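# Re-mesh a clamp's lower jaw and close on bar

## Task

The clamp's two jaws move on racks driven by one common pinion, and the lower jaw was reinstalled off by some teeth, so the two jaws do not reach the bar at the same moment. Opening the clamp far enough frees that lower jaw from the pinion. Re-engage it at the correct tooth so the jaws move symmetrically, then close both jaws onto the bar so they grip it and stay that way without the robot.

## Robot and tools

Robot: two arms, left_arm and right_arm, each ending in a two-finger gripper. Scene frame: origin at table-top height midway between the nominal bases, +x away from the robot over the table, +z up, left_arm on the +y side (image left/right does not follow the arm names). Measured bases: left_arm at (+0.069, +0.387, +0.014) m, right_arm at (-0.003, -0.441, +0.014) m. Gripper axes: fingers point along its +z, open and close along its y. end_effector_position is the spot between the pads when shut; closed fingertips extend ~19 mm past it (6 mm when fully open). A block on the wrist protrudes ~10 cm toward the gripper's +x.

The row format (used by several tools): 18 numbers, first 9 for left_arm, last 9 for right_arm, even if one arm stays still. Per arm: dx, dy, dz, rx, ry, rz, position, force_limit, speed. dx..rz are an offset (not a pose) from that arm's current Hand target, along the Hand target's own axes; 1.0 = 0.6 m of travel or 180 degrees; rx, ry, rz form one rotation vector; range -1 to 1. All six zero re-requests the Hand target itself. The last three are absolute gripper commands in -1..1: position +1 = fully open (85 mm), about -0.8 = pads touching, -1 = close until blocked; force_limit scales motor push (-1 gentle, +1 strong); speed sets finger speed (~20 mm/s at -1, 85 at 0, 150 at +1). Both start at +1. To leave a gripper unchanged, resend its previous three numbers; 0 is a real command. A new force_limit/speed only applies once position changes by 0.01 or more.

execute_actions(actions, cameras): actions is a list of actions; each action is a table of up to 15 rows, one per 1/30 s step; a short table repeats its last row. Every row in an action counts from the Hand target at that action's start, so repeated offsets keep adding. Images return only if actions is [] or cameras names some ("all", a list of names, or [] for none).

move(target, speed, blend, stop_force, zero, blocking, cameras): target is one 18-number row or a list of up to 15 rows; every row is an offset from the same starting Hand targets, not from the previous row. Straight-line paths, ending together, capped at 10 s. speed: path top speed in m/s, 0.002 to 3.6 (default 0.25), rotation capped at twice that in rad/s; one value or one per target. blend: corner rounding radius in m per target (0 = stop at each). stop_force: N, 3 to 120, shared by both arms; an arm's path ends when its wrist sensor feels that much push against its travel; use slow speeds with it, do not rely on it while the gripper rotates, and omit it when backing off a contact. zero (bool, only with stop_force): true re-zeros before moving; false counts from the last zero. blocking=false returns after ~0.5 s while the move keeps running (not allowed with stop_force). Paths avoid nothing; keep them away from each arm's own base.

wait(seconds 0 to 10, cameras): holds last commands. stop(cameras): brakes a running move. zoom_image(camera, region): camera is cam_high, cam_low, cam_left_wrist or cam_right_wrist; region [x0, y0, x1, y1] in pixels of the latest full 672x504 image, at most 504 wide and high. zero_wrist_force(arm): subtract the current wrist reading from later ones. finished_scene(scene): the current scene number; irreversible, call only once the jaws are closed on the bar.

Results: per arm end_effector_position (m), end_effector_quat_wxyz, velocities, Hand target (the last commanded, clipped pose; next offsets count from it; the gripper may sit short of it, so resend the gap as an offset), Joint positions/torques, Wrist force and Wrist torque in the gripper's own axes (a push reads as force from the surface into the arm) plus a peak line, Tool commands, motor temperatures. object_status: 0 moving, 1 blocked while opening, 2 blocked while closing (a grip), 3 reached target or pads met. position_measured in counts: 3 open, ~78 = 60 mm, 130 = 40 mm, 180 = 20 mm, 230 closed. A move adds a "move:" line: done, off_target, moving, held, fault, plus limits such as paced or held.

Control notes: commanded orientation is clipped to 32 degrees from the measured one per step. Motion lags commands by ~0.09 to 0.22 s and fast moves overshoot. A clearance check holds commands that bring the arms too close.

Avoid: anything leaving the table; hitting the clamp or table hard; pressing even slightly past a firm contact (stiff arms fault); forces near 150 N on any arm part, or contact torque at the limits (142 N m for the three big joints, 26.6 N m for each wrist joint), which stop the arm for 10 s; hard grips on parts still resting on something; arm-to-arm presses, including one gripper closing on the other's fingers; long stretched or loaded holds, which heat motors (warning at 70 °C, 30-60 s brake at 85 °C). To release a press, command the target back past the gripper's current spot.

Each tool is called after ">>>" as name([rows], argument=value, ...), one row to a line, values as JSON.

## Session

Scene 1 is done. On to scene 2, starting with a look.

>>> execute_actions(actions=[], cameras=["all"])

>>> zoom_image(camera="cam_high", region=[230, 180, 430, 360])

Scene clock: 0.00 s.
left_arm: end_effector_position=(+0.8709, +0.0410, +0.3850) position_measured=3 object_status=3 end_effector_quat_wxyz=(-0.099, +0.727, +0.466, +0.494) | right_arm: end_effector_position=(+0.4400, -0.5551, +0.1146) position_measured=3 object_status=3 end_effector_quat_wxyz=(-0.354, -0.484, +0.715, -0.361)
Joint positions: left_arm=[-0.831 -0.737 0.6 -1.388 -0.516 1.147] | right_arm=[3.656 -1.867 -2.031 -1.651 0.819 -0.353]
Joint velocities: within noise
Joint torques (N m): no reading
Motor temperatures (°C): left_arm=[29 30 29 41 37 40] | right_arm=[32 34 35 45 38 42]
Wrist force (N): no reading
Wrist torque (N m): no reading
Wrist force, peak (N): no reading
Hand target: left_arm +0.8709, +0.0410, +0.3850; -0.099, +0.727, +0.466, +0.494 | right_arm +0.4400, -0.5551, +0.1146; -0.354, -0.484, +0.715, -0.361
Tool commands: left_gripper/position=+1.0 left_gripper/force_limit=+1.0 left_gripper/speed=+1.0 right_gripper/position=+1.0 right_gripper/force_limit=+1.0 right_gripper/speed=+1.0
camera_calibration:
cam_left_wrist: T_world_to_cam=[[0.777099, -0.552587, 0.301271, -0.75898], [-0.298421, -0.744958, -0.596643, 0.535426], [0.554132, 0.373746, -0.743809, -0.0794311], [0, 0, 0, 1]] pos_world=[0.7936, 0.00915406, 0.489035]
cam_right_wrist: T_world_to_cam=[[-0.947023, 0.274593, -0.166571, 0.597345], [0.316911, 0.714824, -0.623373, 0.345743], [-0.0521052, -0.643136, -0.763977, -0.120049], [0, 0, 0, 1]] pos_world=[0.449875, -0.48838, 0.223312]

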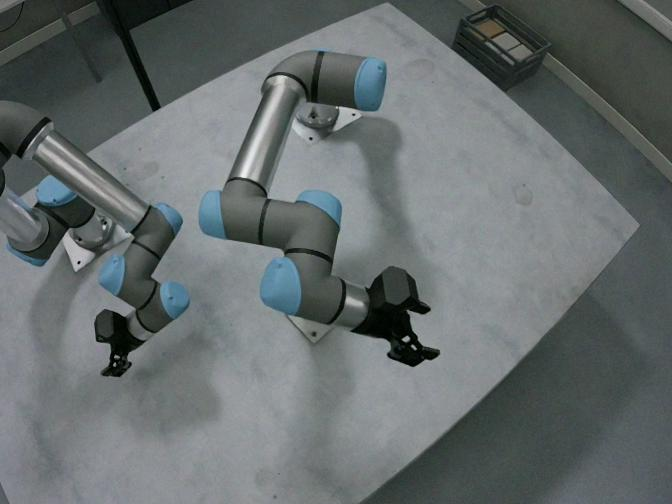

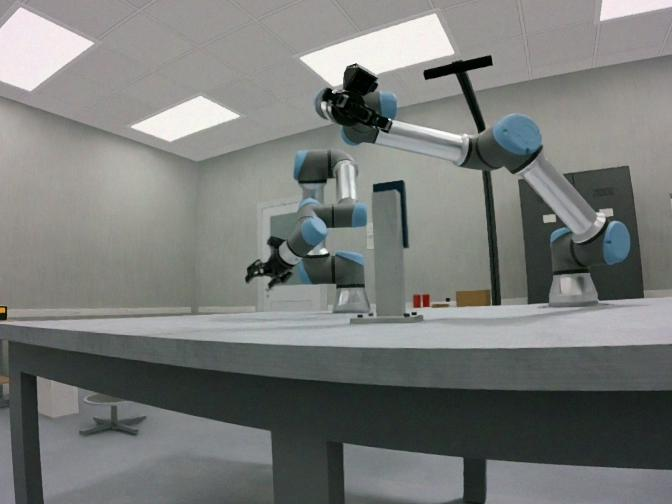

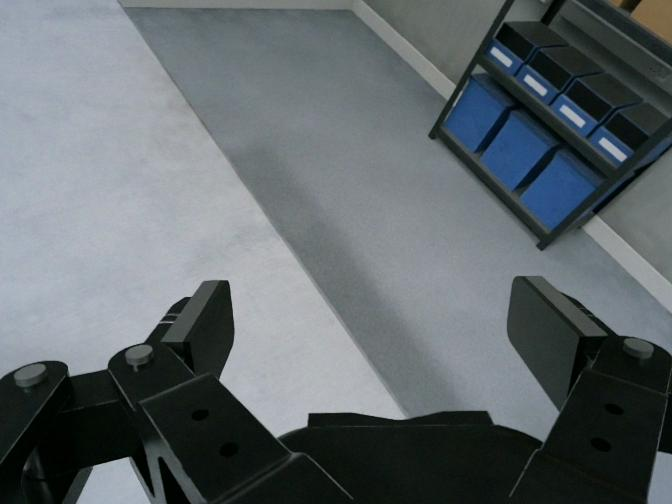

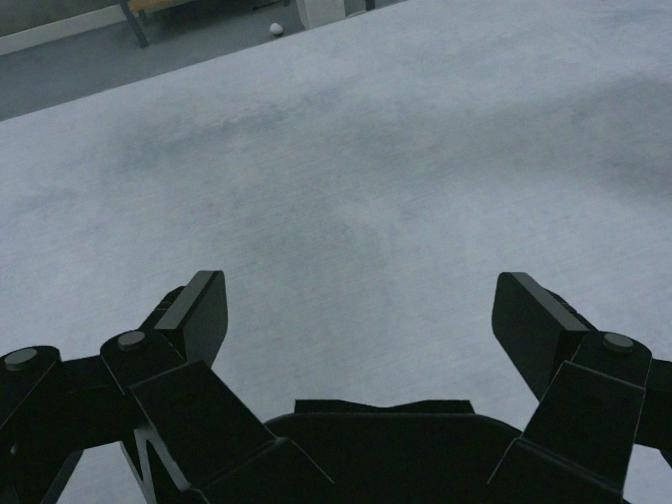

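Scaled by 2.520 from the camera's 672x504 image, which has a finer 960x720 frame.

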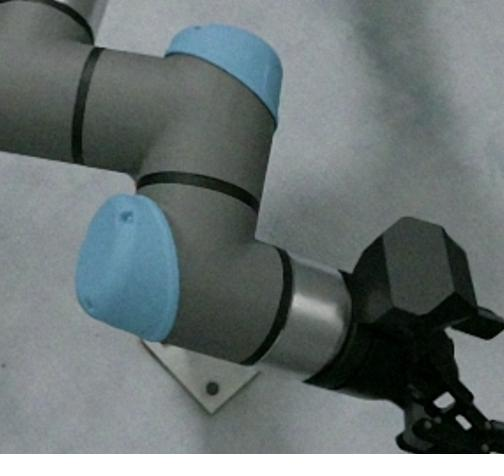

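>>> move([
  [0.1657,-0.048,-0.147,0,0,0,1,1,1,0.0168,0.1077,-0.4708,0.306,0.068,-0.0425,1,1,1],
  [0.06,-0.4103,-0.486,-0.1273,-0.0453,0.1633,1,1,1,-0.1257,0.1653,-0.6717,0.489,0.1087,-0.068,1,1,1],
  [-0.1743,-0.5188,-0.5357,-0.1819,-0.0647,0.2333,1,1,1,-0.2145,0.2122,-0.7962,0.6117,0.1359,-0.0849,1,1,1],
], speed=0.3, blend=0.04, cameras=["cam_left_wrist","cam_right_wrist"])

>>> zoom_image(camera="cam_right_wrist", region=[200, 60, 480, 380])

Scene clock: 65.73 s.
left_arm: end_effector_position=(+0.4314, -0.0342, +0.3775) position_measured=3 object_status=3 end_effector_quat_wxyz=(-0.021, +0.884, +0.051, +0.465) | right_arm: end_effector_position=(+0.4308, -0.0547, +0.2163) position_measured=3 object_status=3 end_effector_quat_wxyz=(-0.029, +0.566, +0.020, +0.823) end_effector_velocity=(+0.000, +0.001, +0.000) end_effector_angular_velocity=(+0.002, +0.001, +0.004)
Joint positions: left_arm=[-1.532 -1.656 1.831 -1.655 -0.606 1.448] | right_arm=[4.579 -2.481 -1.852 -4.057 0.429 2.15]
Joint velocities: left_arm=[within noise] | right_arm=[0.001 0 0 -0.004 0.001 0.006]
Joint torques (N m): left_arm=[8.53 -35.83 -38.76 -3.22 3.46 -1.56] | right_arm=[10.27 37.76 13.09 -4.18 2.69 2.04]
Wrist force (N): left_arm=[-0.1 0.5 0.3] | right_arm=[0.0 1.1 2.2]
Wrist torque (N m): left_arm=[0.02 -0.04 0.20] | right_arm=[0.38 -0.33 -0.01]
Wrist force, peak (N): left_arm=[-12.2 3.5 2.4] | right_arm=[-0.3 1.4 2.3]
Hand target: left_arm +0.4314, -0.0342, +0.3775; -0.021, +0.884, +0.051, +0.465 (not the last commanded pose) | right_arm +0.4307, -0.0546, +0.2163; -0.030, +0.566, +0.020, +0.824
Off the commanded pose: left_arm 0.023 m, 2 deg | right_arm 0.000 m, 0 deg.
move: held (left_arm; a check stopped the path); limits=held
pose unreachable (left arm): on one or more control steps of this call, first in action 0 (counted from 0), this arm could not follow its commanded pose, so it was not sent that pose on those steps. It may still have moved: this result reports where it is.
cause: moving toward the commanded pose would bring a part of the arm too close to another arm (a part of this arm just beyond joint 5 (wrist 2) and a part of the right arm just beyond its joint 2 (shoulder lift), along the way the arms are being sent, or toward where that arm still pushes).
camera_calibration:
cam_left_wrist: T_world_to_cam=[[0.104824, -0.994479, -0.00486324, -0.0662642], [-0.811008, -0.0826529, -0.579168, 0.580952], [0.575568, 0.0646549, -0.815194, 0.193752], [0, 0, 0, 1]] pos_world=[0.366585, -0.030408, 0.494092]
cam_right_wrist: T_world_to_cam=[[0.0642666, -0.99793, 0.00245101, -0.0737409], [0.000500248, -0.00242387, -0.999997, 0.233009], [0.997933, 0.0642676, 0.000343439, -0.299923], [0, 0, 0, 1]] pos_world=[0.303926, -0.0537481, 0.233292]
Images, in order (width x height): cam_left_wrist 672x504, cam_right_wrist 672x504.

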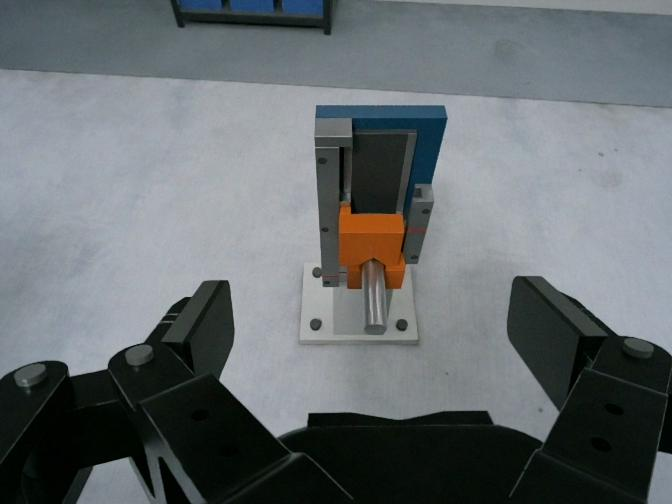

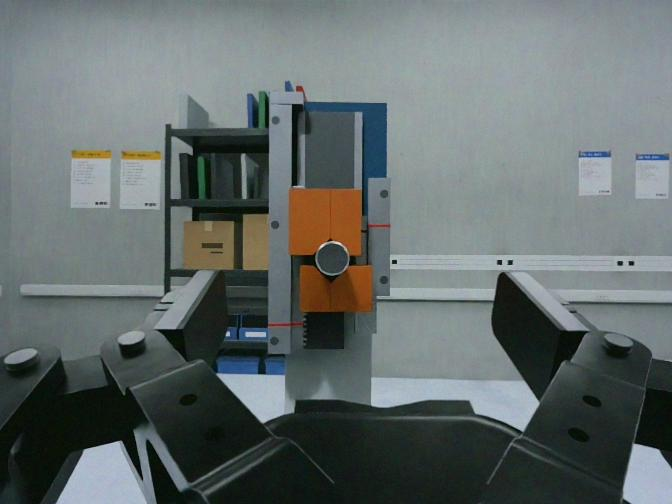

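Scaled by 1.575 from the camera's 672x504 image, which has a finer 960x720 frame.

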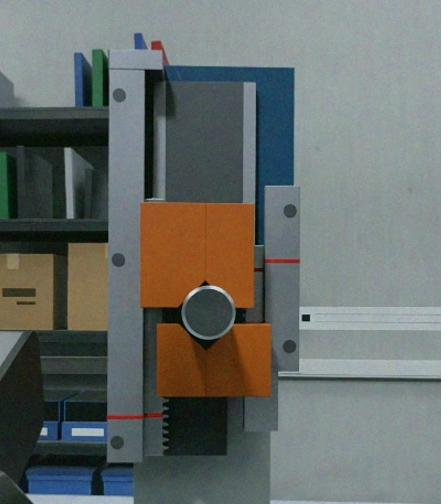

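>>> zoom_image(camera="cam_right_wrist", region=[260, 280, 350, 370])

>>> zoom_image(camera="cam_right_wrist", region=[310, 170, 400, 290])

>>> move(target=[0.1325,-0.1535,-0.053,0,0,0,1,1,1,0.0894,0.2683,-0.0768,-0.2426,-0.111,-0.0447,1,1,1], speed=0.3)

Scaled by 5.600 from the camera's 672x504 image, which has a finer 960x720 frame.

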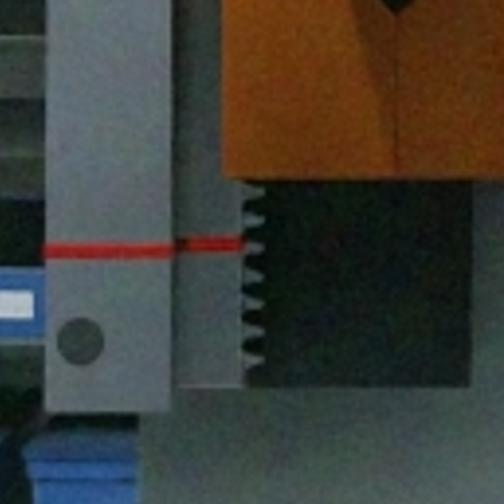

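Scaled by 4.200 from the camera's 672x504 image, which has a finer 960x720 frame.

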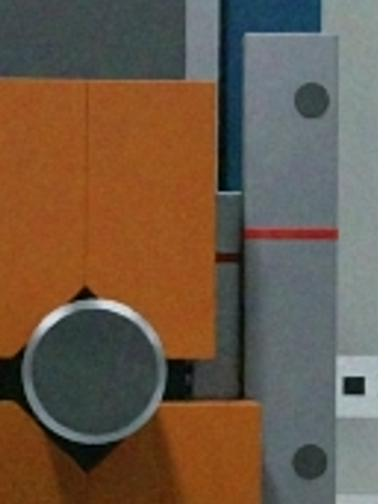

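Scene clock: 115.47 s.
left_arm: end_effector_position=(+0.4399, +0.0604, +0.4602) position_measured=3 object_status=3 end_effector_quat_wxyz=(-0.021, +0.884, +0.051, +0.465) | right_arm: end_effector_position=(+0.3802, -0.2196, +0.2499) position_measured=3 object_status=3 end_effector_quat_wxyz=(+0.242, +0.665, -0.243, +0.664)
Joint positions: left_arm=[-1.498 -1.884 1.81 -1.457 -0.603 1.509] | right_arm=[4.605 -1.803 -1.998 -2.48 0.566 -0.001]
Joint torques (N m): left_arm=[-8.24 0.96 -12.53 -4.21 2.79 -1.54] | right_arm=[11.34 18.12 24.15 -1.73 0.9 -1.57]
Wrist force (N): left_arm=[0.0 0.5 -0.1] | right_arm=[0.5 0.5 0.8]
Wrist torque (N m): left_arm=[0.04 -0.05 0.19] | right_arm=[0.20 -0.20 -0.07]
Wrist force, peak (N): left_arm=[-0.8 1.1 0.7] | right_arm=[-0.8 0.3 2.6]
Hand target: left_arm +0.4399, +0.0603, +0.4600; -0.021, +0.884, +0.051, +0.465 | right_arm +0.3802, -0.2196, +0.2499; +0.242, +0.665, -0.242, +0.664
Off the commanded pose: left_arm 0.000 m, 0 deg | right_arm 0.000 m, 0 deg.
move: done

>>> move([
  [0,0,0,0,0,0,1,1,1,0.0833,-0.0685,0.0295,0.4722,0,0,1,1,1],
  [0,0,0,0,0,0,1,1,1,-0.062,-0.2637,-0.1132,0.2493,0.1103,0.0462,1,1,1],
  [-0.1932,0.1687,0.1735,-0.0041,-0.0026,0.0068,1,1,1,-0.0713,-0.4002,0.0096,0.2493,0.1103,0.0462,1,1,1],
], speed=0.3, blend=[0.01,0.02,0], cameras=["cam_left_wrist","cam_right_wrist"])

>>> zoom_image(camera="cam_right_wrist", region=[220, 80, 480, 420])

Scene clock: 174.83 s.
left_arm: end_effector_position=(+0.4711, -0.0396, +0.3067) position_measured=3 object_status=3 end_effector_quat_wxyz=(-0.020, +0.886, +0.039, +0.461) | right_arm: end_effector_position=(+0.5391, -0.0395, +0.2071) position_measured=3 object_status=3 end_effector_quat_wxyz=(-0.039, +0.566, +0.026, +0.823)
Joint positions: left_arm=[-1.444 -1.557 1.959 -2.032 -0.612 1.642] | right_arm=[4.342 -2.118 -2.111 -1.37 -0.601 -0.592]
Joint torques (N m): left_arm=[-8.77 -12.04 -36.24 -4.89 2.49 -0.95] | right_arm=[-0.61 45.58 20.27 0.85 0.23 0.01]
Wrist force (N): left_arm=[0.1 0.4 0.3] | right_arm=[0.1 1.0 2.0]
Wrist torque (N m): left_arm=[-0.01 -0.10 0.29] | right_arm=[0.34 -0.33 0.00]
Wrist force, peak (N): left_arm=[-2.1 2.4 2.0] | right_arm=[-1.0 1.5 3.9]
Hand target: left_arm +0.4711, -0.0397, +0.3066; -0.020, +0.886, +0.039, +0.461 | right_arm +0.5391, -0.0395, +0.2072; -0.039, +0.566, +0.026, +0.823
Off the commanded pose: left_arm 0.000 m, 0 deg | right_arm 0.000 m, 0 deg.
move: done
camera_calibration:
cam_left_wrist: T_world_to_cam=[[0.0822005, -0.996506, -0.0148071, -0.0625198], [-0.817816, -0.0589545, -0.572453, 0.573907], [0.569579, 0.0591654, -0.819804, 0.117484], [0, 0, 0, 1]] pos_world=[0.407573, -0.035418, 0.423923]
cam_right_wrist: T_world_to_cam=[[0.0859704, -0.996297, 0.00153664, -0.0769339], [-0.000222395, -0.00156154, -0.999999, 0.224218], [0.996298, 0.0859699, -0.000355818, -0.407044], [0, 0, 0, 1]] pos_world=[0.412201, -0.0413053, 0.224192]
Images, in order (width x height): cam_left_wrist 672x504, cam_right_wrist 672x504.

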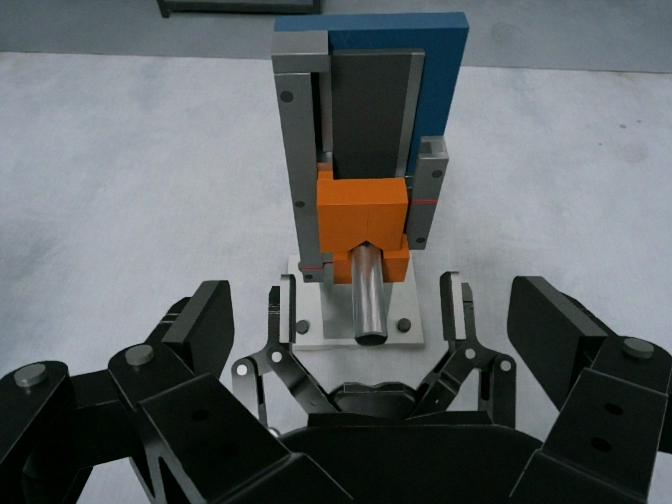

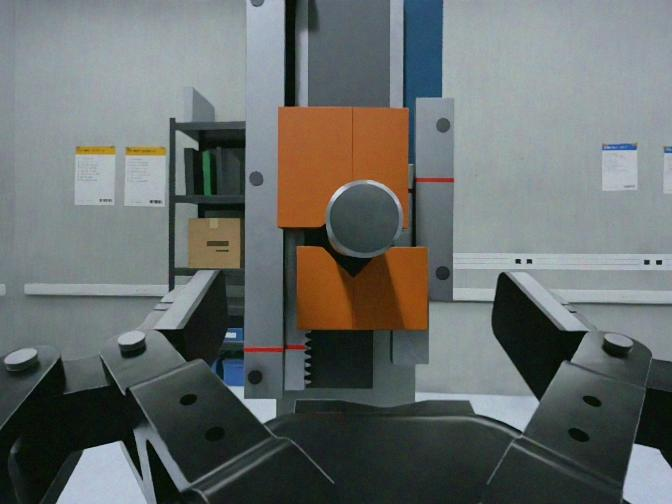

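Scaled by 1.482 from the camera's 672x504 image, which has a finer 960x720 frame.

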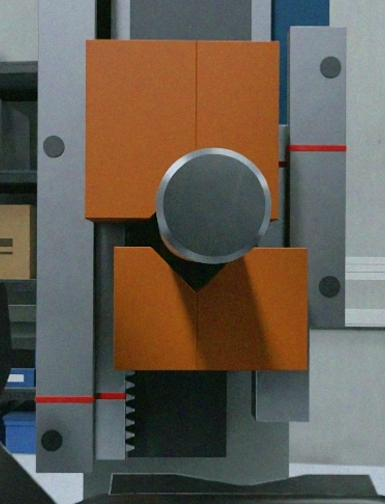

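>>> move([
  [0,0,0,0,0,0,1,1,1,0,0.0007,0,0,0,0,1,1,1],
  [0,0,0,0,0,0,1,1,1,0,0.0007,0,0,0,0,-1,-0.6,-1],
])

>>> move(target=[0,0,0,0,0,0,1,1,1,-0.01535,0,-0.00652,0,0,0,-1,-0.6,-1], speed=0.03, stop_force=35, cameras=["cam_left_wrist","cam_right_wrist"])

>>> zoom_image(camera="cam_left_wrist", region=[200, 60, 540, 420])

Scene clock: 196.37 s.
left_arm: end_effector_position=(+0.4711, -0.0397, +0.3066) position_measured=3 object_status=3 end_effector_quat_wxyz=(-0.020, +0.886, +0.039, +0.461) | right_arm: end_effector_position=(+0.5391, -0.0399, +0.2072) position_measured=126 object_status=0 end_effector_quat_wxyz=(-0.039, +0.566, +0.026, +0.823)
Joint positions: left_arm=[-1.444 -1.557 1.959 -2.032 -0.612 1.642] | right_arm=[4.342 -2.117 -2.111 -1.37 -0.601 -0.591]
Joint torques (N m): left_arm=[-7.82 -11.5 -34.16 -4.58 3.34 1.12] | right_arm=[-10.31 41.94 9.23 0.37 -2.57 0.87]
Wrist force (N): left_arm=[0.0 0.4 0.0] | right_arm=[5.3 2.3 -8.2]
Wrist torque (N m): left_arm=[-0.01 -0.08 0.30] | right_arm=[0.18 -0.50 -0.09]
Wrist force, peak (N): left_arm=[0.0 0.7 0.4] | right_arm=[5.6 2.1 -8.1]
Hand target: left_arm +0.4711, -0.0397, +0.3066; -0.020, +0.886, +0.039, +0.461 | right_arm +0.5391, -0.0399, +0.2072; -0.039, +0.566, +0.026, +0.823
Off the commanded pose: left_arm 0.000 m, 0 deg | right_arm 0.000 m, 0 deg.
move: done

Scene clock: 197.87 s.
left_arm: end_effector_position=(+0.4711, -0.0397, +0.3066) position_measured=3 object_status=3 end_effector_quat_wxyz=(-0.020, +0.886, +0.039, +0.461) | right_arm: end_effector_position=(+0.5388, -0.0399, +0.1972) position_measured=126 object_status=2 end_effector_quat_wxyz=(-0.039, +0.566, +0.026, +0.823)
Joint positions: left_arm=[-1.444 -1.557 1.959 -2.032 -0.612 1.642] | right_arm=[4.342 -2.142 -2.113 -1.344 -0.6 -0.592]
Joint torques (N m): left_arm=[-7.58 -12.32 -33.89 -4.56 3.41 1.04] | right_arm=[8.52 47.89 13.9 0.63 1.61 -1.3]
Wrist force (N): left_arm=[-0.1 0.4 0.1] | right_arm=[-1.4 -2.3 4.6]
Wrist torque (N m): left_arm=[-0.01 -0.08 0.30] | right_arm=[0.59 -0.42 0.02]
Wrist force, peak (N): left_arm=[0.0 0.6 0.3] | right_arm=[9.3 3.1 -6.9]
Hand target: left_arm +0.4711, -0.0397, +0.3066; -0.020, +0.886, +0.039, +0.461 | right_arm +0.5388, -0.0399, +0.1972; -0.039, +0.566, +0.026, +0.823
Off the commanded pose: left_arm 0.000 m, 0 deg | right_arm 0.000 m, 0 deg.
move: done
camera_calibration:
cam_left_wrist: T_world_to_cam=[[0.0819878, -0.996523, -0.0148357, -0.0625137], [-0.817801, -0.0587607, -0.572493, 0.57378], [0.56963, 0.0590701, -0.819776, 0.117429], [0, 0, 0, 1]] pos_world=[0.407473, -0.0355171, 0.423823]
cam_right_wrist: T_world_to_cam=[[0.0860787, -0.996287, 0.00143761, -0.077414], [-0.000230164, -0.00146285, -0.999999, 0.214325], [0.996288, 0.0860783, -0.00035523, -0.406697], [0, 0, 0, 1]] pos_world=[0.411901, -0.0418052, 0.214292]
Images, in order (width x height): cam_left_wrist 672x504, cam_right_wrist 672x504.

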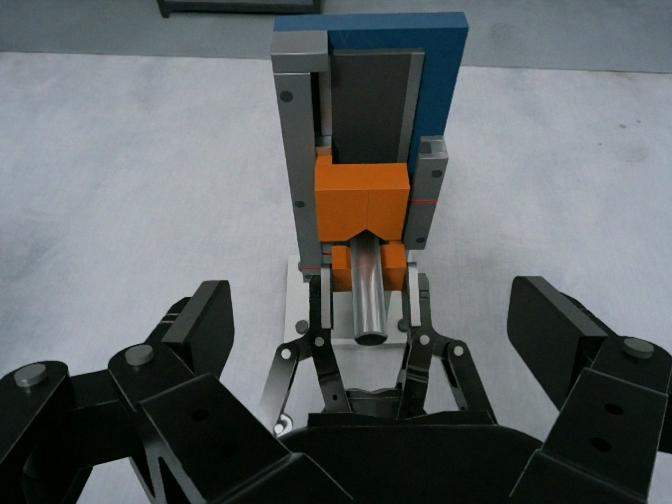

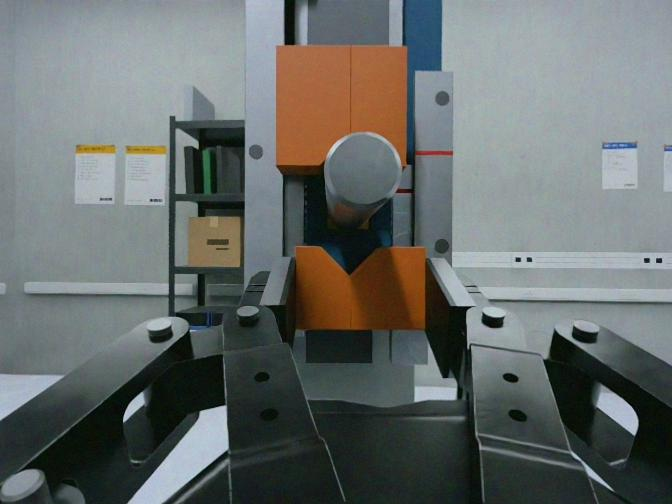

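Scaled by 1.400 from the camera's 672x504 image, which has a finer 960x720 frame.

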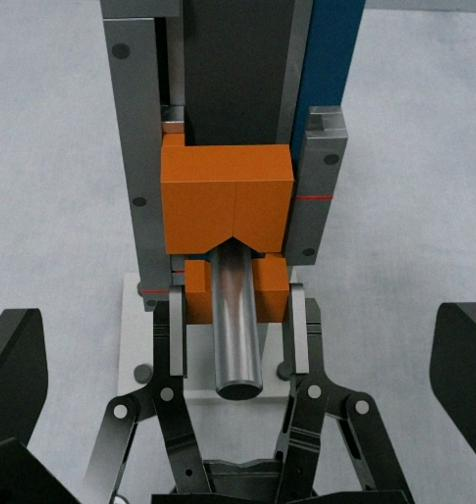

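>>> move(target=[0.0027,0.003,0.1306,0,0,0,1,1,1,0,0,0,0,0,0,-1,-0.6,-1], speed=0.12, stop_force=15)

>>> move(target=[0,0,0,0,0,0,-1,-0.6,-1,0,0,0,0,0,0,-1,-0.6,-1], cameras=["cam_left_wrist","cam_right_wrist"])

Scene clock: 223.47 s.
left_arm: end_effector_position=(+0.5361, -0.0359, +0.2630) position_measured=3 object_status=3 end_effector_quat_wxyz=(-0.020, +0.886, +0.039, +0.461) | right_arm: end_effector_position=(+0.5388, -0.0399, +0.1972) position_measured=126 object_status=2 end_effector_quat_wxyz=(-0.039, +0.566, +0.026, +0.823)
Joint positions: left_arm=[-1.31 -1.416 1.982 -2.382 -0.633 1.871] | right_arm=[4.342 -2.142 -2.113 -1.344 -0.6 -0.592]
Joint torques (N m): left_arm=[4.16 -41.22 -36.36 -4.66 3.32 1.59] | right_arm=[0.78 48.16 20 1.18 -1.41 1.78]
Wrist force (N): left_arm=[-0.1 0.3 -0.2] | right_arm=[-1.6 -2.5 4.3]
Wrist torque (N m): left_arm=[0.04 -0.06 0.25] | right_arm=[0.58 -0.42 0.02]
Wrist force, peak (N): left_arm=[0.4 0.5 -1.9] | right_arm=[-1.7 -2.4 4.6]
Hand target: left_arm +0.5361, -0.0358, +0.2630; -0.020, +0.886, +0.039, +0.461 | right_arm +0.5388, -0.0399, +0.1972; -0.039, +0.566, +0.026, +0.823
Off the commanded pose: left_arm 0.000 m, 0 deg | right_arm 0.000 m, 0 deg.
move: done

Scene clock: 226.03 s.
left_arm: end_effector_position=(+0.5361, -0.0358, +0.2630) position_measured=126 object_status=0 end_effector_quat_wxyz=(-0.020, +0.886, +0.039, +0.461) | right_arm: end_effector_position=(+0.5388, -0.0399, +0.1972) position_measured=126 object_status=2 end_effector_quat_wxyz=(-0.039, +0.566, +0.026, +0.823)
Joint positions: left_arm=[-1.31 -1.416 1.982 -2.382 -0.633 1.871] | right_arm=[4.342 -2.142 -2.113 -1.344 -0.6 -0.592]
Joint torques (N m): left_arm=[7.25 -41 -35.19 -4.53 2.6 1.55] | right_arm=[-3.84 45.43 17.88 1.58 -1.46 1.84]
Wrist force (N): left_arm=[-0.4 -2.3 -6.5] | right_arm=[1.9 -1.2 6.1]
Wrist torque (N m): left_arm=[0.17 -0.06 0.23] | right_arm=[0.60 -0.51 0.00]
Wrist force, peak (N): left_arm=[-0.4 -2.3 -6.5] | right_arm=[1.9 -1.2 6.1]
Hand target: left_arm +0.5361, -0.0358, +0.2630; -0.020, +0.886, +0.039, +0.461 | right_arm +0.5388, -0.0399, +0.1972; -0.039, +0.566, +0.026, +0.823
Off the commanded pose: left_arm 0.000 m, 0 deg | right_arm 0.000 m, 0 deg.
move: done
camera_calibration:
cam_left_wrist: T_world_to_cam=[[0.0820653, -0.996517, -0.0147719, -0.0646643], [-0.817747, -0.0588558, -0.572561, 0.602203], [0.569697, 0.0590671, -0.819729, 0.0443805], [0, 0, 0, 1]] pos_world=[0.472473, -0.0316174, 0.380222]
cam_right_wrist: T_world_to_cam=[[0.0860791, -0.996287, 0.00133807, -0.0772933], [-0.000139013, -0.00135506, -0.999999, 0.214293], [0.996288, 0.0860788, -0.000255139, -0.406727], [0, 0, 0, 1]] pos_world=[0.411901, -0.0417054, 0.214292]
Images, in order (width x height): cam_left_wrist 672x504, cam_right_wrist 672x504.

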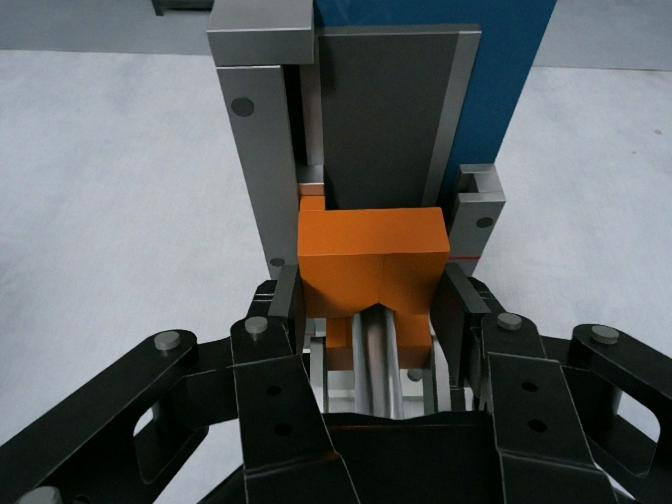

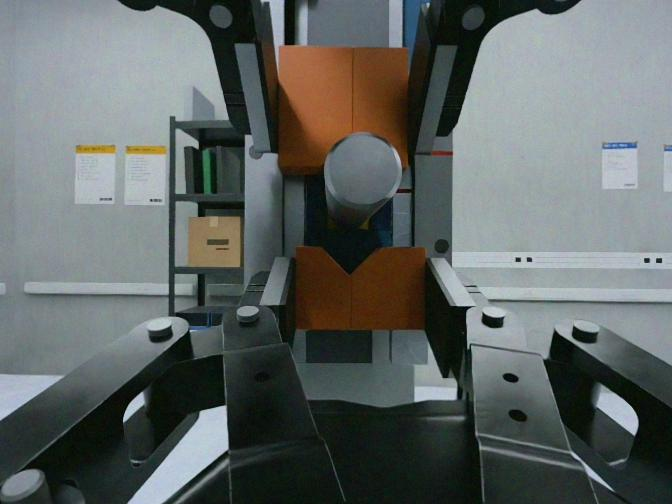

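>>> move(target=[0.0326,0,-0.02314,0,0,0,-1,-0.6,-1,-0.03734,0,-0.01434,0,0,0,-1,-0.6,-1], speed=0.03, stop_force=35, cameras=["cam_right_wrist"])

>>> zoom_image(camera="cam_right_wrist", region=[230, 30, 480, 300])

Scene clock: 245.20 s.
left_arm: end_effector_position=(+0.5360, -0.0358, +0.2870) position_measured=126 object_status=2 end_effector_quat_wxyz=(-0.020, +0.886, +0.039, +0.461) | right_arm: end_effector_position=(+0.5387, -0.0399, +0.1732) position_measured=126 object_status=2 end_effector_quat_wxyz=(-0.039, +0.566, +0.026, +0.823)
Joint positions: left_arm=[-1.31 -1.447 1.948 -2.316 -0.633 1.87] | right_arm=[4.342 -2.202 -2.112 -1.285 -0.6 -0.592]
Joint torques (N m): left_arm=[-8.26 -18.08 -10.4 -5.17 3.79 -0.32] | right_arm=[9.52 50.37 13.35 1.04 1.17 -1.9]
Wrist force (N): left_arm=[-2.3 0.3 2.4] | right_arm=[-3.9 -1.5 2.8]
Wrist torque (N m): left_arm=[0.01 -0.09 0.26] | right_arm=[0.55 -0.41 0.00]
Wrist force, peak (N): left_arm=[-0.6 -2.4 -6.6] | right_arm=[6.0 1.0 8.5]
Hand target: left_arm +0.5360, -0.0358, +0.2870; -0.020, +0.886, +0.039, +0.461 | right_arm +0.5387, -0.0399, +0.1732; -0.039, +0.566, +0.026, +0.823
Off the commanded pose: left_arm 0.000 m, 0 deg | right_arm 0.000 m, 0 deg.
move: done
camera_calibration:
cam_right_wrist: T_world_to_cam=[[0.0860701, -0.996288, 0.00143765, -0.0772763], [-0.000131097, -0.00145433, -0.999999, 0.190285], [0.996289, 0.0860698, -0.000255784, -0.406734], [0, 0, 0, 1]] pos_world=[0.411901, -0.0417053, 0.190292]
Images, in order (width x height): cam_right_wrist 672x504.

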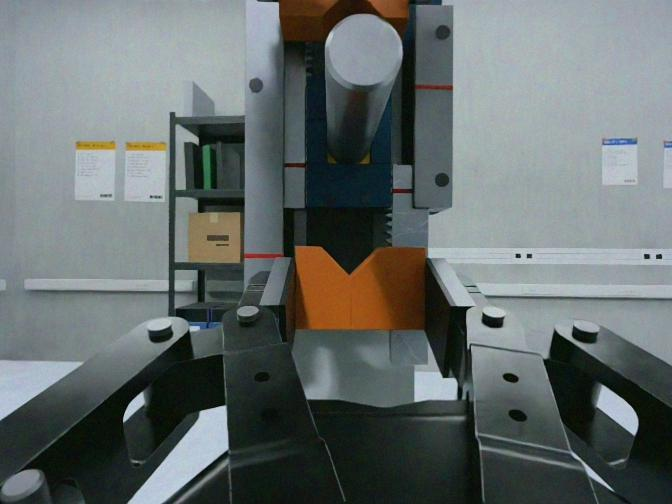

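Scaled by 1.867 from the camera's 672x504 image, which has a finer 960x720 frame.

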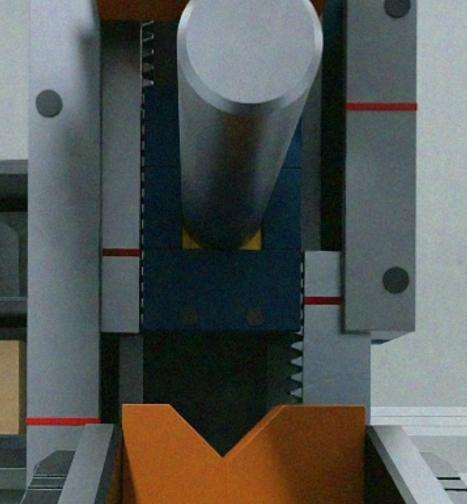

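>>> zoom_image(camera="cam_right_wrist", region=[240, 140, 330, 270])

>>> zoom_image(camera="cam_right_wrist", region=[370, 70, 460, 220])

Scaled by 3.877 from the camera's 672x504 image, which has a finer 960x720 frame.

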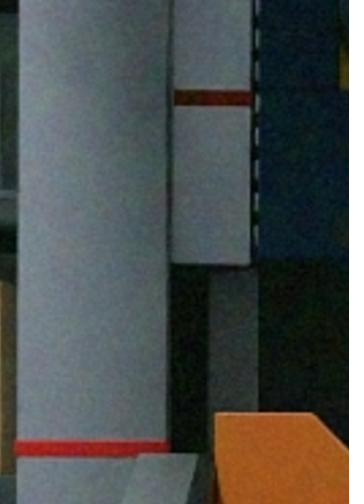

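Scaled by 3.360 from the camera's 672x504 image, which has a finer 960x720 frame.

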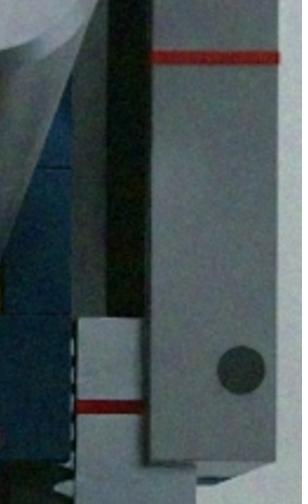

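>>> move(target=[0.00429,0,-0.003,0,0,0,-1,-0.6,-1,0,0,0,0,0,0,-1,-0.6,-1], speed=0.02, stop_force=20)

>>> move(target=[-0.01638,0,0.01147,0,0,0,-1,-0.6,-1,0.01867,0,0.00717,0,0,0,-1,-0.6,-1], speed=0.012, stop_force=20, cameras=["cam_right_wrist"])

>>> zoom_image(camera="cam_right_wrist", region=[230, 60, 480, 330])

Scene clock: 276.43 s.
left_arm: end_effector_position=(+0.5360, -0.0359, +0.2902) position_measured=126 object_status=2 end_effector_quat_wxyz=(-0.020, +0.886, +0.039, +0.461) | right_arm: end_effector_position=(+0.5387, -0.0399, +0.1732) position_measured=126 object_status=2 end_effector_quat_wxyz=(-0.039, +0.566, +0.026, +0.823)
Joint positions: left_arm=[-1.31 -1.451 1.943 -2.307 -0.633 1.87] | right_arm=[4.342 -2.202 -2.112 -1.285 -0.6 -0.592]
Joint torques (N m): left_arm=[-5.76 -33.15 -23.27 -5.23 2.01 0.34] | right_arm=[9.61 50.64 4.69 1.39 -1.56 0.12]
Wrist force (N): left_arm=[-2.7 0.4 2.2] | right_arm=[-3.6 -1.2 2.9]
Wrist torque (N m): left_arm=[0.03 -0.08 0.25] | right_arm=[0.58 -0.42 0.00]
Wrist force, peak (N): left_arm=[-2.4 0.8 3.6] | right_arm=[-4.0 -1.9 2.9]
Hand target: left_arm +0.5360, -0.0358, +0.2901; -0.020, +0.886, +0.039, +0.461 | right_arm +0.5387, -0.0399, +0.1732; -0.039, +0.566, +0.026, +0.823
Off the commanded pose: left_arm 0.000 m, 0 deg | right_arm 0.000 m, 0 deg.
move: done

Scene clock: 278.77 s.
left_arm: end_effector_position=(+0.5360, -0.0358, +0.2781) position_measured=126 object_status=2 end_effector_quat_wxyz=(-0.020, +0.886, +0.039, +0.461) | right_arm: end_effector_position=(+0.5388, -0.0399, +0.1852) position_measured=126 object_status=2 end_effector_quat_wxyz=(-0.039, +0.566, +0.026, +0.823)
Joint positions: left_arm=[-1.31 -1.436 1.961 -2.34 -0.633 1.87] | right_arm=[4.342 -2.171 -2.113 -1.314 -0.6 -0.592]
Joint torques (N m): left_arm=[-5.17 -43.07 -36.58 -2.24 1.03 1.29] | right_arm=[-11.4 22.78 5.39 3.25 -2.14 2.04]
Wrist force (N): left_arm=[1.3 -0.8 -0.4] | right_arm=[2.4 0.0 7.2]
Wrist torque (N m): left_arm=[0.12 -0.09 0.33] | right_arm=[0.59 -0.52 -0.01]
Wrist force, peak (N): left_arm=[-2.8 0.3 2.4] | right_arm=[4.0 -0.4 8.1]
Hand target: left_arm +0.5360, -0.0358, +0.2781; -0.020, +0.886, +0.039, +0.461 | right_arm +0.5388, -0.0399, +0.1852; -0.039, +0.566, +0.026, +0.823
Off the commanded pose: left_arm 0.000 m, 0 deg | right_arm 0.000 m, 0 deg.
move: done
camera_calibration:
cam_right_wrist: T_world_to_cam=[[0.0860785, -0.996287, 0.0014377, -0.077297], [-0.000130524, -0.00145433, -0.999999, 0.202285], [0.996288, 0.0860783, -0.000255226, -0.40673], [0, 0, 0, 1]] pos_world=[0.411901, -0.0417052, 0.202292]
Images, in order (width x height): cam_right_wrist 672x504.

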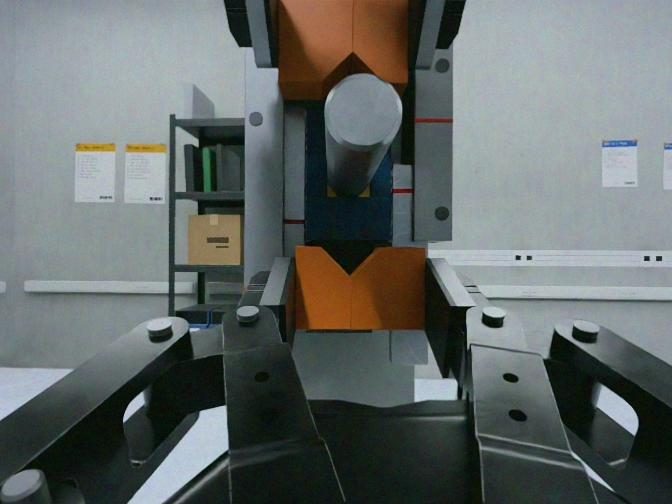

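Scaled by 1.867 from the camera's 672x504 image, which has a finer 960x720 frame.

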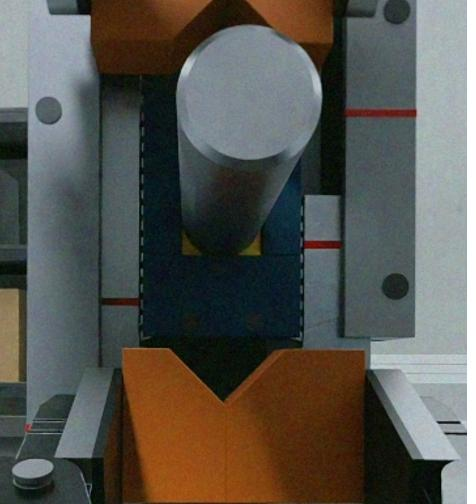

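>>> move(target=[-0.02321,0,0.01625,0,0,0,-1,-0.6,-1,0.02645,0,0.01016,0,0,0,-1,-0.6,-1], speed=0.03, stop_force=25)

>>> move([
  [0,0,0,0,0,0,0.6,-0.6,-0.5,0,0,0,0,0,0,-1,-0.6,-1],
  [0,0,-0.1333,0,0,0,0.6,-0.6,-0.5,0,0,0,0,0,0,-1,-0.6,-1],
], speed=0.15, cameras=["cam_right_wrist"])

>>> zoom_image(camera="cam_right_wrist", region=[220, 60, 480, 380])

Scene clock: 295.30 s.
left_arm: end_effector_position=(+0.5360, -0.0358, +0.2611) position_measured=126 object_status=2 end_effector_quat_wxyz=(-0.020, +0.886, +0.039, +0.461) | right_arm: end_effector_position=(+0.5388, -0.0399, +0.2022) position_measured=126 object_status=2 end_effector_quat_wxyz=(-0.039, +0.566, +0.026, +0.823)
Joint positions: left_arm=[-1.31 -1.413 1.985 -2.387 -0.633 1.87] | right_arm=[4.342 -2.129 -2.113 -1.356 -0.6 -0.592]
Joint torques (N m): left_arm=[-5.12 -43.76 -36.36 -2.49 2.44 1.65] | right_arm=[-11.18 22.55 16.62 3.95 0.1 2.03]
Wrist force (N): left_arm=[0.9 -1.2 0.7] | right_arm=[1.6 1.0 6.7]
Wrist torque (N m): left_arm=[0.05 -0.05 0.30] | right_arm=[0.50 -0.51 -0.01]
Wrist force, peak (N): left_arm=[3.5 0.6 -1.5] | right_arm=[5.1 0.9 8.8]
Hand target: left_arm +0.5360, -0.0359, +0.2611; -0.020, +0.886, +0.039, +0.461 | right_arm +0.5388, -0.0399, +0.2022; -0.039, +0.566, +0.026, +0.823
Off the commanded pose: left_arm 0.000 m, 0 deg | right_arm 0.000 m, 0 deg.
move: done

Scene clock: 297.13 s.
left_arm: end_effector_position=(+0.4708, -0.0416, +0.3071) position_measured=53 object_status=3 end_effector_quat_wxyz=(-0.020, +0.886, +0.039, +0.461) | right_arm: end_effector_position=(+0.5388, -0.0399, +0.2022) position_measured=126 object_status=2 end_effector_quat_wxyz=(-0.039, +0.566, +0.026, +0.823)
Joint positions: left_arm=[-1.446 -1.553 1.954 -2.029 -0.612 1.64] | right_arm=[4.342 -2.129 -2.113 -1.356 -0.6 -0.592]
Joint torques (N m): left_arm=[-5.5 -21.93 -10.14 -1.52 0.6 -1.28] | right_arm=[-10.13 28.36 14.14 4.25 1.74 1.95]
Wrist force (N): left_arm=[0.0 0.5 0.2] | right_arm=[0.7 0.5 5.9]
Wrist torque (N m): left_arm=[0.00 -0.09 0.12] | right_arm=[0.52 -0.50 0.01]
Wrist force, peak (N): left_arm=[1.1 -0.8 1.9] | right_arm=[0.8 0.6 6.4]
Hand target: left_arm +0.4707, -0.0416, +0.3070; -0.020, +0.886, +0.039, +0.461 | right_arm +0.5388, -0.0399, +0.2022; -0.039, +0.566, +0.026, +0.823
Off the commanded pose: left_arm 0.000 m, 0 deg | right_arm 0.000 m, 0 deg.
move: done
camera_calibration:
cam_right_wrist: T_world_to_cam=[[0.0860785, -0.996287, 0.0014377, -0.0773215], [-0.000130524, -0.00145433, -0.999999, 0.219285], [0.996288, 0.0860783, -0.000255226, -0.406726], [0, 0, 0, 1]] pos_world=[0.411901, -0.0417052, 0.219292]
Images, in order (width x height): cam_right_wrist 672x504.

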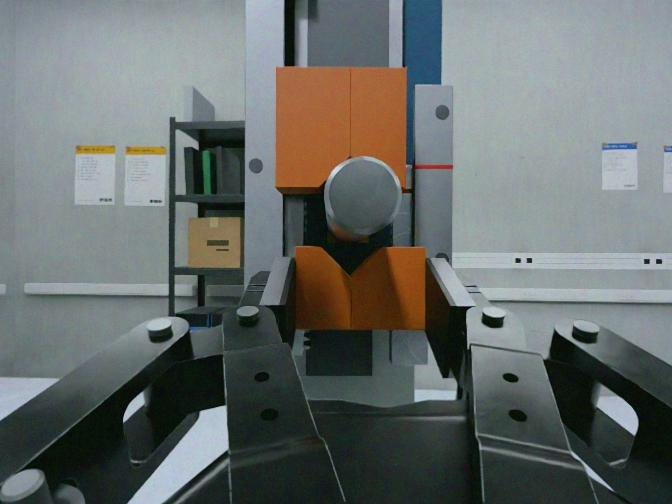

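Scaled by 1.575 from the camera's 672x504 image, which has a finer 960x720 frame.

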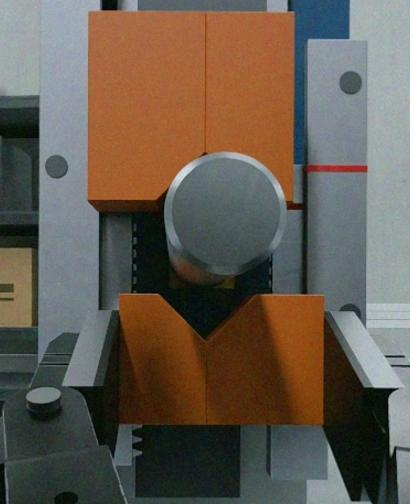

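>>> move(target=[0,0,0,0,0,0,0.6,-0.6,-0.5,0.01478,0,0.00567,0,0,0,-1,-0.6,-1], speed=0.012, stop_force=15)

>>> move([
  [0,0,0,0,0,0,0.6,-0.6,-0.5,0,0,0,0,0,0,0.6,-0.6,-0.5],
  [0,0,0,0,0,0,0.6,-0.6,-0.5,0,0,-0.1,0,0,0,0.6,-0.6,-0.5],
], speed=0.15, cameras=["cam_right_wrist"])

>>> zoom_image(camera="cam_right_wrist", region=[255, 130, 435, 340])

>>> zoom_image(camera="cam_right_wrist", region=[300, 150, 400, 250])

Scene clock: 307.93 s.
left_arm: end_effector_position=(+0.4707, -0.0416, +0.3070) position_measured=53 object_status=3 end_effector_quat_wxyz=(-0.020, +0.886, +0.039, +0.461) | right_arm: end_effector_position=(+0.5388, -0.0399, +0.2110) position_measured=126 object_status=2 end_effector_quat_wxyz=(-0.039, +0.566, +0.026, +0.823)
Joint positions: left_arm=[-1.446 -1.553 1.954 -2.029 -0.612 1.64] | right_arm=[4.342 -2.108 -2.112 -1.379 -0.6 -0.592]
Joint torques (N m): left_arm=[-6.97 -36.7 -10.3 -3.58 0.65 -0.16] | right_arm=[-10.55 29.47 13.11 3.72 -1.13 0.32]
Wrist force (N): left_arm=[0.0 0.4 0.0] | right_arm=[-14.6 -6.0 5.9]
Wrist torque (N m): left_arm=[0.00 -0.09 0.15] | right_arm=[0.72 -0.10 -0.07]
Wrist force, peak (N): left_arm=[-0.1 0.7 0.1] | right_arm=[-25.0 -8.5 4.5]
Hand target: left_arm +0.4707, -0.0416, +0.3070; -0.020, +0.886, +0.039, +0.461 | right_arm +0.5388, -0.0399, +0.2110; -0.039, +0.566, +0.026, +0.823 (not the last commanded pose)
Off the commanded pose: left_arm 0.000 m, 0 deg | right_arm 0.001 m, 0 deg.
move: contact (right_arm)

Scene clock: 309.67 s.
left_arm: end_effector_position=(+0.4707, -0.0416, +0.3070) position_measured=53 object_status=3 end_effector_quat_wxyz=(-0.020, +0.886, +0.039, +0.461) | right_arm: end_effector_position=(+0.4830, -0.0451, +0.1895) position_measured=53 object_status=3 end_effector_quat_wxyz=(-0.039, +0.566, +0.026, +0.823)
Joint positions: left_arm=[-1.446 -1.553 1.954 -2.029 -0.612 1.64] | right_arm=[4.456 -2.131 -2.245 -1.098 -0.517 -0.738]
Joint torques (N m): left_arm=[-7.27 -36.74 -10.42 -3.84 0.66 1.22] | right_arm=[-1.59 45.22 3.48 4.47 -2.27 0.49]
Wrist force (N): left_arm=[-0.1 0.5 0.0] | right_arm=[0.2 0.4 2.4]
Wrist torque (N m): left_arm=[0.00 -0.08 0.15] | right_arm=[0.26 -0.35 -0.09]
Wrist force, peak (N): left_arm=[0.1 0.7 0.0] | right_arm=[-14.5 -5.9 6.6]
Hand target: left_arm +0.4707, -0.0416, +0.3070; -0.020, +0.886, +0.039, +0.461 | right_arm +0.4830, -0.0451, +0.1896; -0.039, +0.566, +0.026, +0.823
Off the commanded pose: left_arm 0.000 m, 0 deg | right_arm 0.000 m, 0 deg.
move: done
camera_calibration:
cam_right_wrist: T_world_to_cam=[[0.0860772, -0.996287, 0.0017279, -0.0777485], [-0.000305064, -0.0017607, -0.999998, 0.206617], [0.996288, 0.0860766, -0.000455487, -0.350747], [0, 0, 0, 1]] pos_world=[0.356201, -0.0469049, 0.206591]
Images, in order (width x height): cam_right_wrist 672x504.

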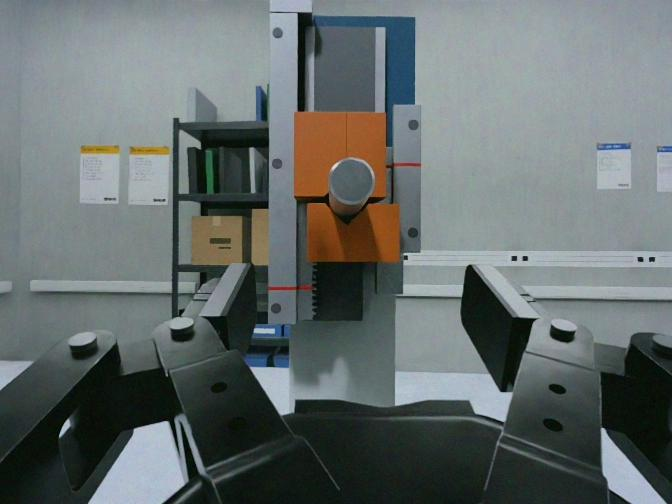

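Scaled by 2.400 from the camera's 672x504 image, which has a finer 960x720 frame.

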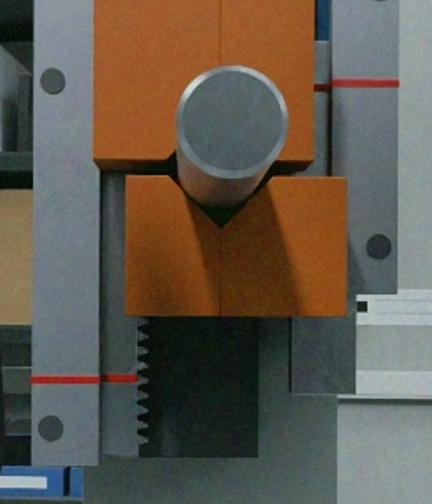

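Scaled by 5.040 from the camera's 672x504 image, which has a finer 960x720 frame.

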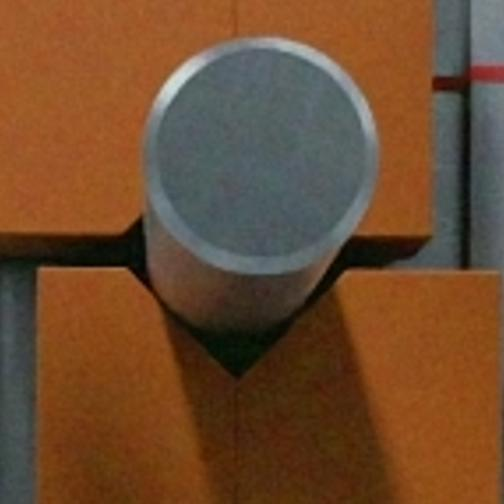

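>>> finished_scene(scene=2)

The scene is finished: the task was done.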